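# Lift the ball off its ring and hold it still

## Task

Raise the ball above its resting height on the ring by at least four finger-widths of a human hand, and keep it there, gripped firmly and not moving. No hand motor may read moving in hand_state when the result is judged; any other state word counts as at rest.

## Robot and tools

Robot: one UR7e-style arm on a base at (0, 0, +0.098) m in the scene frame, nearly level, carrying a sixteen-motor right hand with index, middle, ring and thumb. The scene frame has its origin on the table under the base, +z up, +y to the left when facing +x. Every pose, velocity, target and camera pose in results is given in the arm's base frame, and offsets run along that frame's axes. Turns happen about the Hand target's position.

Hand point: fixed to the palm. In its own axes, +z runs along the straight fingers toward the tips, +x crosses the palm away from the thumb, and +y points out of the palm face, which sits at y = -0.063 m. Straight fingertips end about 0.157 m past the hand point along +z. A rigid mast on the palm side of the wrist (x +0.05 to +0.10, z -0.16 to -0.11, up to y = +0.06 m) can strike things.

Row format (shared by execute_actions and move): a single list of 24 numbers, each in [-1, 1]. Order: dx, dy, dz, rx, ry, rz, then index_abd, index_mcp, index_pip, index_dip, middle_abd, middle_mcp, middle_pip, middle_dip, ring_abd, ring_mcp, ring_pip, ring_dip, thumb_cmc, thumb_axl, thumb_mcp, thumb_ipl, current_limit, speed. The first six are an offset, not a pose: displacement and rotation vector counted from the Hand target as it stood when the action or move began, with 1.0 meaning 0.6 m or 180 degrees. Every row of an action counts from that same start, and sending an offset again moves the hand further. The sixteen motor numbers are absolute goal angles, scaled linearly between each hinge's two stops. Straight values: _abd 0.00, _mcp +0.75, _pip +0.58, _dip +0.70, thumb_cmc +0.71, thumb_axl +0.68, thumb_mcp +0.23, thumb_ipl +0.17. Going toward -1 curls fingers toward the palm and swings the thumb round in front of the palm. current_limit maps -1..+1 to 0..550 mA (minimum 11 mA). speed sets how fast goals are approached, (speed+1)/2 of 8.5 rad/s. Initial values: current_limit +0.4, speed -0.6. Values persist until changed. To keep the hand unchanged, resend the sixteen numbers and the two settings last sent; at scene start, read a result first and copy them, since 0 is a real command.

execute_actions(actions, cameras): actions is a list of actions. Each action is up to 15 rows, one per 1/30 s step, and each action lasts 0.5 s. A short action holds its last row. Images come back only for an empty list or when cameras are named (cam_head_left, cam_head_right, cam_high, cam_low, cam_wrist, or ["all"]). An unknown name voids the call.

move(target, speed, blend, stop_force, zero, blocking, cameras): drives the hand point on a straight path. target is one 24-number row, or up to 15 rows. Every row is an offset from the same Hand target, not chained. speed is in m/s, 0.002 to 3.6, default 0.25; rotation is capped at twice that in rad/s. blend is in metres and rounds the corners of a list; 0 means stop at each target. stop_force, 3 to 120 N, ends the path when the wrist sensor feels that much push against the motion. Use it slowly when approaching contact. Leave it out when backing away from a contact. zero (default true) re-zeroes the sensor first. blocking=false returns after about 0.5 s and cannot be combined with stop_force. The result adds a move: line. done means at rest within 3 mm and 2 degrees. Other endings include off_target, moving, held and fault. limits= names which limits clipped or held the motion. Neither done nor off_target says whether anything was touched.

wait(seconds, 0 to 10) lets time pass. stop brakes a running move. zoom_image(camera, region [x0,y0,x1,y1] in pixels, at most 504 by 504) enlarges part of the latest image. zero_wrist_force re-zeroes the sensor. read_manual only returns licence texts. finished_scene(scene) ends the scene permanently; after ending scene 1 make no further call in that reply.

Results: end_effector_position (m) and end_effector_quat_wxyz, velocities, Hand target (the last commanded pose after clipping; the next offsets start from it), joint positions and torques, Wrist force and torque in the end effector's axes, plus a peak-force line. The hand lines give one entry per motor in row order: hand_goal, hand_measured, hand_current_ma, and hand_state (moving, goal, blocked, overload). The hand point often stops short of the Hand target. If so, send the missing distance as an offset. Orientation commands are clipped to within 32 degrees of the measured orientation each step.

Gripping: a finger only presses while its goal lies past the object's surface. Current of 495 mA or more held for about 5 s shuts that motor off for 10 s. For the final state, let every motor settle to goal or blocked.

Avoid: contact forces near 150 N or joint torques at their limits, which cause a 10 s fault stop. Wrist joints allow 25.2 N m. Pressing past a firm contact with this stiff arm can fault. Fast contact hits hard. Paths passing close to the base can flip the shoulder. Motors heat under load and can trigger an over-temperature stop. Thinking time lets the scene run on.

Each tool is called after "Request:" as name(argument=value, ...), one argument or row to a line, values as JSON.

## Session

Request:
execute_actions(
  actions=[],
)

Request:
zoom_image(
  camera="cam_head_left",
  region=[400, 165, 640, 345],
)

Request:
zoom_image(
  camera="cam_head_right",
  region=[400, 165, 640, 345],
)

Scene clock: 0.00 s.
end_effector_position=(+0.2200, +0.2928, +0.2751) hand_goal=(+0.000, +0.754, +0.576, +0.696, +0.000, +0.754, +0.576, +0.696, +0.000, +0.754, +0.576, +0.696, +0.714, +0.678, +0.226, +0.168) hand_measured=(+0.000, +0.754, +0.576, +0.696, +0.000, +0.754, +0.576, +0.696, +0.000, +0.754, +0.576, +0.696, +0.714, +0.678, +0.226, +0.168) hand_current_ma=(+0, +0, +0, +0, +0, +0, +0, +0, +0, +0, +0, +0, +0, +0, +0, +0) hand_state=(goal, goal, goal, goal, goal, goal, goal, goal, goal, goal, goal, goal, goal, goal, goal, goal) hand_current_limit=0.40 hand_speed=-0.60 end_effector_quat_wxyz=(-0.031, +0.033, +0.995, -0.093)
Joint positions: [0.463 -2.038 2.064 -1.452 -1.704 -1.032]
Joint velocities: within noise
Joint torques (N m): no reading
Motor temperatures (°C): [32 35 33 47 38 39]
Wrist force (N): no reading
Wrist torque (N m): no reading
Wrist force, peak (N): no reading
Hand target: +0.2200, +0.2928, +0.2751; -0.031, +0.033, +0.995, -0.093

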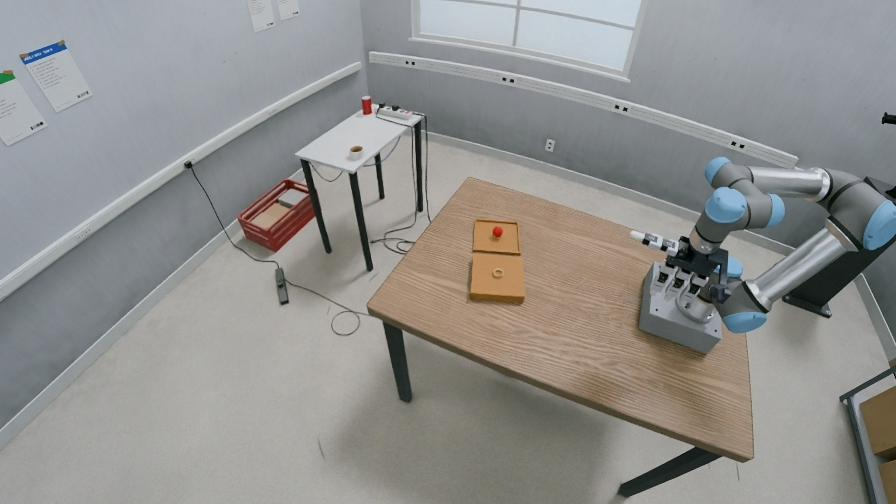

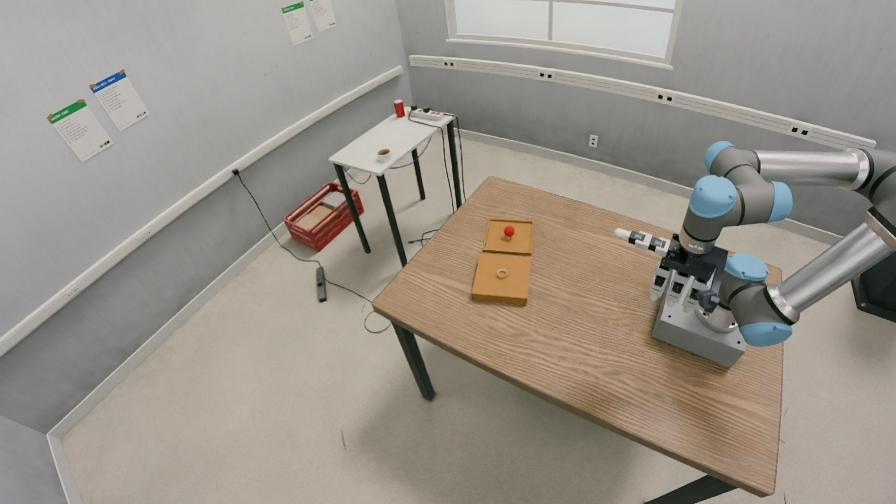

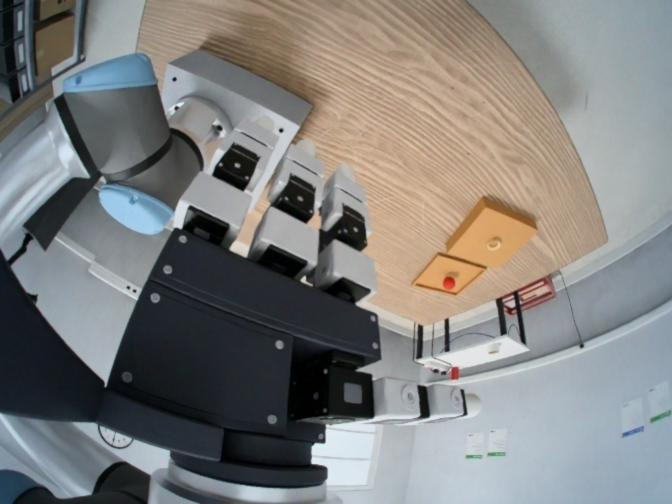

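Scaled by 2.100 from the camera's 896x504 image, which has a finer 1280x720 frame.

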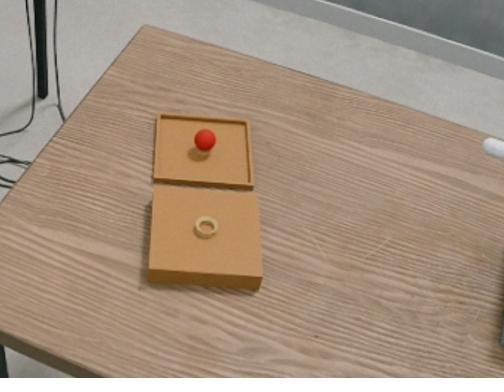

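Scaled by 2.100 from the camera's 896x504 image, which has a finer 1280x720 frame.

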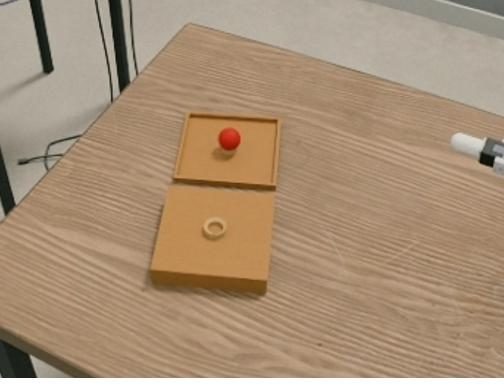

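Request:
move(
  target=[0.6667,-0.4047,-0.0585,-0.2109,-0.2224,0.4944, 0,0.753,-0.518,0.188, 0,0.753,-0.518,0.188, 0,0.95,0.576,0.696, -0.674,0.678,0.169,-0.157, 0.4,-0.6],
  speed=0.5,
)

Request:
move(
  target=[0.335,-0.25,-0.3983,0,0,0, 0,0.753,-0.518,0.188, 0,0.753,-0.518,0.188, 0,0.95,0.576,0.696, -0.674,0.678,0.169,-0.157, 0.4,-0.6],
  speed=0.3,
  cameras=["all"],
)

Scene clock: 24.57 s.
end_effector_position=(+0.6200, +0.0500, +0.2400) hand_goal=(+0.000, +0.754, -0.518, +0.188, +0.000, +0.754, -0.518, +0.188, +0.000, +0.950, +0.576, +0.696, -0.674, +0.678, +0.170, -0.156) hand_measured=(+0.000, +0.738, -0.502, +0.202, +0.000, +0.738, -0.504, +0.204, +0.000, +0.896, +0.576, +0.696, -0.670, +0.678, +0.162, -0.150) hand_current_ma=(+0, -4, +4, +3, +0, -4, +3, +4, +0, -22, +0, +0, +1, +0, -2, +2) hand_state=(goal, goal, goal, goal, goal, goal, goal, goal, goal, blocked, goal, goal, goal, goal, goal, goal) hand_current_limit=0.40 hand_speed=-0.60 end_effector_quat_wxyz=(-0.354, +0.612, -0.612, +0.353)
Joint positions: [-0.232 -1.378 2.026 -3.255 -1.37 -3.259]
Joint torques (N m): [-9.97 -22.65 -30.26 -4.73 1.78 -1.29]
Wrist force (N): [0.1 1.5 0.1]
Wrist torque (N m): [0.22 -0.01 0.23]
Wrist force, peak (N): [1.4 0.9 0.4]
Hand target: +0.6200, +0.0500, +0.2400; -0.354, +0.612, -0.612, +0.353
Off the commanded pose: 0.000 m, 0 deg.
move: done

Scene clock: 26.43 s.
end_effector_position=(+0.8210, -0.1001, +0.0010) hand_goal=(+0.000, +0.754, -0.518, +0.188, +0.000, +0.754, -0.518, +0.188, +0.000, +0.950, +0.576, +0.696, -0.674, +0.678, +0.170, -0.156) hand_measured=(+0.000, +0.736, -0.504, +0.202, +0.000, +0.736, -0.506, +0.202, +0.000, +0.896, +0.576, +0.696, -0.670, +0.678, +0.162, -0.150) hand_current_ma=(+0, -5, +3, +3, +0, -5, +3, +4, +0, -22, +0, +0, +1, +0, -2, +2) hand_state=(goal, goal, goal, goal, goal, goal, goal, goal, goal, blocked, goal, goal, goal, goal, goal, goal) hand_current_limit=0.40 hand_speed=-0.60 end_effector_quat_wxyz=(-0.354, +0.612, -0.612, +0.353)
Joint positions: [-0.381 -0.594 1.448 -3.439 -1.243 -3.339]
Joint torques (N m): [6.74 -49.46 -24.6 -0.61 1.82 -0.93]
Wrist force (N): [0.4 0.9 -0.6]
Wrist torque (N m): [0.22 -0.05 0.26]
Wrist force, peak (N): [1.4 2.0 0.7]
Hand target: +0.8210, -0.1000, +0.0010; -0.354, +0.612, -0.612, +0.353
Off the commanded pose: 0.000 m, 0 deg.
move: done

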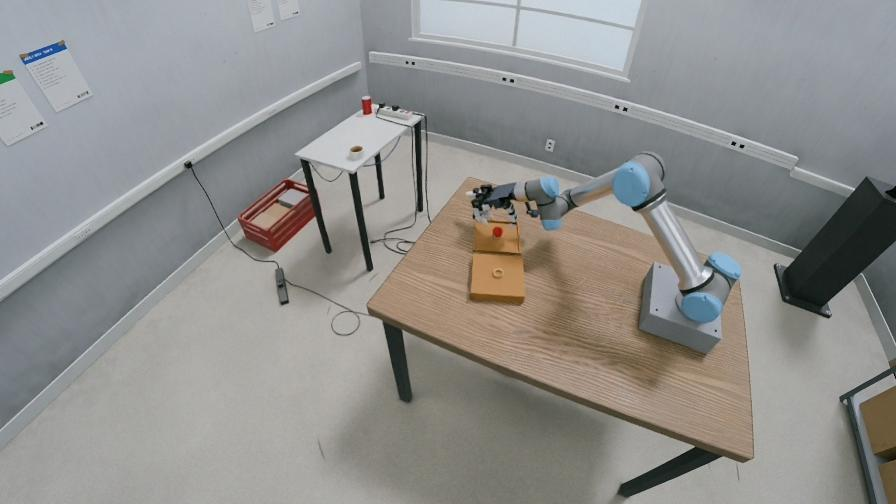

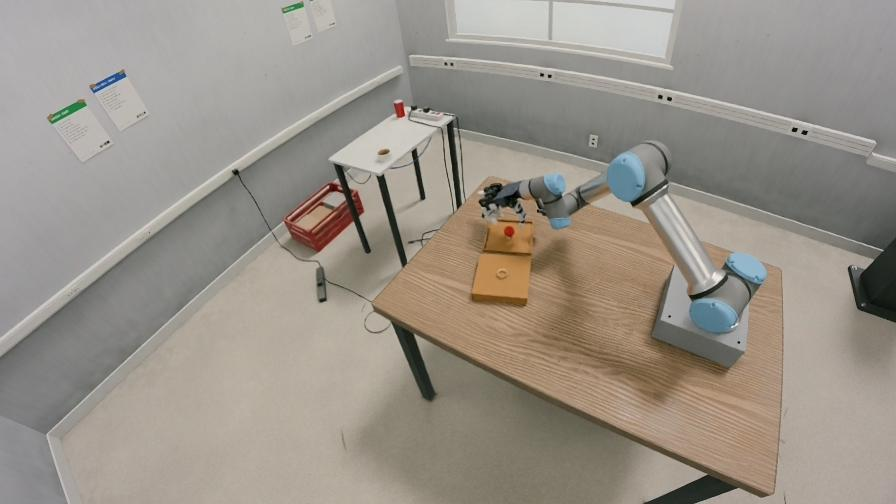

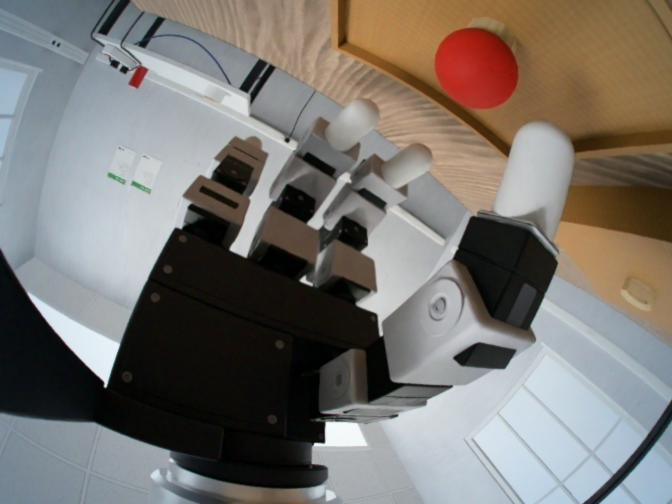

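Request:
move(
  target=[-0.0017,-0.0042,-0.0917,0,0,0, 0,0.753,-0.518,0.188, 0,0.753,-0.518,0.188, 0,0.95,0.576,0.696, -0.674,0.678,0.169,-0.157, 0.4,-0.8],
  speed=0.12,
  cameras=["cam_wrist"],
)

Request:
execute_actions(
  actions=[
    [[0,0,0,0,0,0, 0,0.41,-0.518,0.188, 0,0.41,-0.518,0.188, 0,0.95,0.576,0.696, -0.674,0.678,-0.035,-0.157, 0.4,-0.88]],
    [[0,0,0,0,0,0, 0,0.41,-0.518,0.188, 0,0.41,-0.518,0.188, 0,0.95,0.576,0.696, -0.674,0.678,-0.035,-0.157, 0.4,-0.88]],
    [[0,0,0,0,0,0, 0,0.37,-0.585,0.175, 0,0.37,-0.585,0.175, 0,0.95,0.576,0.696, -0.674,0.678,-0.175,-0.23, 0.4,-0.8]],
    [[0,0,0,0,0,0, 0,0.233,-0.661,0.150, 0,0.233,-0.661,0.150, 0,0.95,0.576,0.696, -0.674,0.678,-0.345,-0.315, 0.4,-0.8]],
  ],
  cameras=["cam_wrist"],
)

Request:
move(
  target=[0,0,0.2,0,0,0, 0,0.233,-0.661,0.150, 0,0.233,-0.661,0.150, 0,0.95,0.576,0.696, -0.674,0.678,-0.345,-0.315, 0.4,-0.8],
  speed=0.15,
  cameras=["all"],
)

Scene clock: 43.23 s.
end_effector_position=(+0.8200, -0.1025, -0.0539) hand_goal=(+0.000, +0.754, -0.518, +0.188, +0.000, +0.754, -0.518, +0.188, +0.000, +0.950, +0.576, +0.696, -0.674, +0.678, +0.170, -0.156) hand_measured=(+0.000, +0.736, -0.504, +0.202, +0.000, +0.736, -0.506, +0.202, +0.000, +0.896, +0.576, +0.696, -0.670, +0.678, +0.162, -0.150) hand_current_ma=(+0, -5, +3, +3, +0, -5, +3, +4, +0, -22, +0, +0, +1, +0, -2, +2) hand_state=(goal, goal, goal, goal, goal, goal, goal, goal, goal, blocked, goal, goal, goal, goal, goal, goal) hand_current_limit=0.40 hand_speed=-0.80 end_effector_quat_wxyz=(-0.354, +0.612, -0.612, +0.353)
Joint positions: [-0.385 -0.494 1.422 -3.512 -1.239 -3.341]
Joint torques (N m): [-10.58 -49.04 -21.82 -4.53 2.11 -1.24]
Wrist force (N): [0.3 0.9 -0.3]
Wrist torque (N m): [0.18 -0.05 0.25]
Wrist force, peak (N): [0.4 1.9 -0.4]
Hand target: +0.8200, -0.1025, -0.0540; -0.354, +0.612, -0.612, +0.353
Off the commanded pose: 0.000 m, 0 deg.
move: done
Images, in order (width x height): cam_wrist 672x504.

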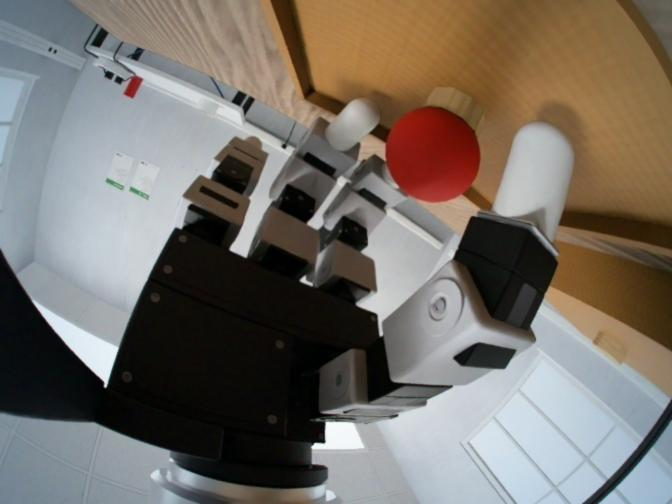

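Scene clock: 45.43 s.
end_effector_position=(+0.8200, -0.1025, -0.0540) hand_goal=(+0.000, +0.234, -0.660, +0.150, +0.000, +0.234, -0.660, +0.150, +0.000, +0.950, +0.576, +0.696, -0.674, +0.678, -0.344, -0.314) hand_measured=(+0.000, +0.492, -0.510, +0.196, -0.002, +0.470, -0.528, +0.198, +0.000, +0.896, +0.576, +0.696, -0.664, +0.678, +0.006, -0.140) hand_current_ma=(+0, +182, +80, +16, +0, +162, +68, +17, +0, -22, +0, +0, +2, +0, +359, +147) hand_state=(goal, blocked, blocked, blocked, goal, blocked, blocked, blocked, goal, blocked, goal, goal, goal, goal, blocked, blocked) hand_current_limit=0.40 hand_speed=-0.80 end_effector_quat_wxyz=(-0.354, +0.612, -0.612, +0.353)
Joint positions: [-0.385 -0.493 1.421 -3.512 -1.239 -3.341]
Joint torques (N m): [-10.49 -51.99 -18.35 -2.92 0.78 0.75]
Wrist force (N): [0.2 1.6 -0.2]
Wrist torque (N m): [0.27 -0.03 0.24]
Wrist force, peak (N): [0.6 1.7 -0.3]
Hand target: +0.8200, -0.1025, -0.0540; -0.354, +0.612, -0.612, +0.353
Off the commanded pose: 0.000 m, 0 deg.
Images, in order (width x height): cam_wrist 672x504.

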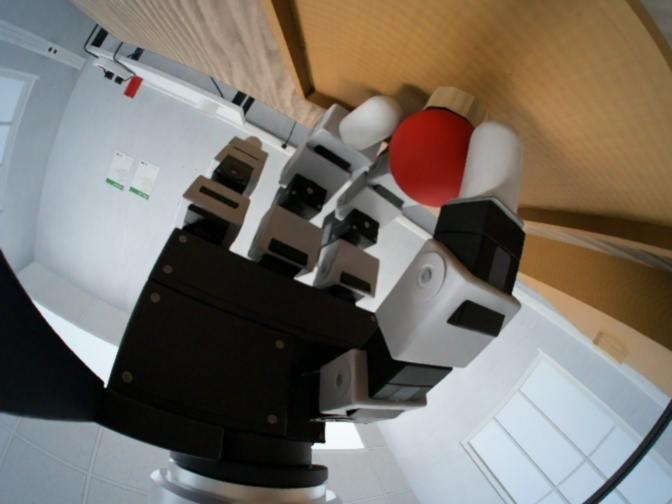

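Scene clock: 46.70 s.
end_effector_position=(+0.8200, -0.1024, +0.0659) hand_goal=(+0.000, +0.234, -0.660, +0.150, +0.000, +0.234, -0.660, +0.150, +0.000, +0.950, +0.576, +0.696, -0.674, +0.678, -0.344, -0.314) hand_measured=(+0.002, +0.492, -0.510, +0.196, -0.002, +0.470, -0.528, +0.198, +0.000, +0.896, +0.576, +0.696, -0.664, +0.678, +0.006, -0.140) hand_current_ma=(+0, +182, +80, +16, +0, +162, +68, +17, +0, -22, +0, +0, +2, +0, +359, +147) hand_state=(goal, blocked, blocked, blocked, goal, blocked, blocked, blocked, goal, blocked, goal, goal, goal, goal, blocked, blocked) hand_current_limit=0.40 hand_speed=-0.80 end_effector_quat_wxyz=(-0.354, +0.612, -0.612, +0.353)
Joint positions: [-0.385 -0.706 1.46 -3.338 -1.239 -3.341]
Joint torques (N m): [-11.22 -62.49 -11.53 -0.55 2.13 -1.41]
Wrist force (N): [0.7 1.5 -0.2]
Wrist torque (N m): [0.25 -0.09 0.26]
Wrist force, peak (N): [0.7 2.5 0.2]
Hand target: +0.8200, -0.1025, +0.0660; -0.354, +0.612, -0.612, +0.353
Off the commanded pose: 0.000 m, 0 deg.
move: done

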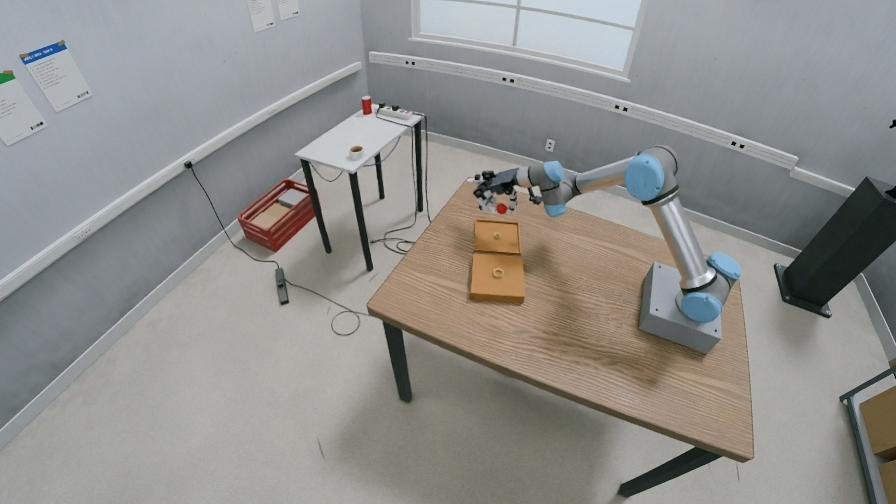

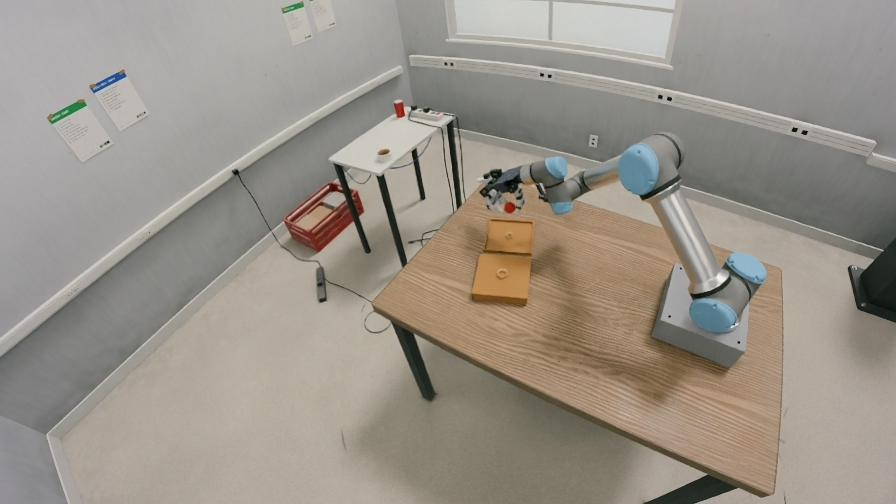

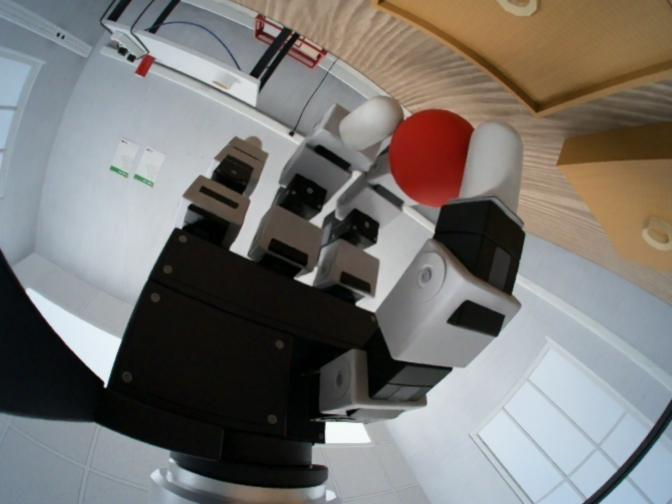

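Request:
finished_scene(
  scene=3,
)

The scene is finished: the task was done.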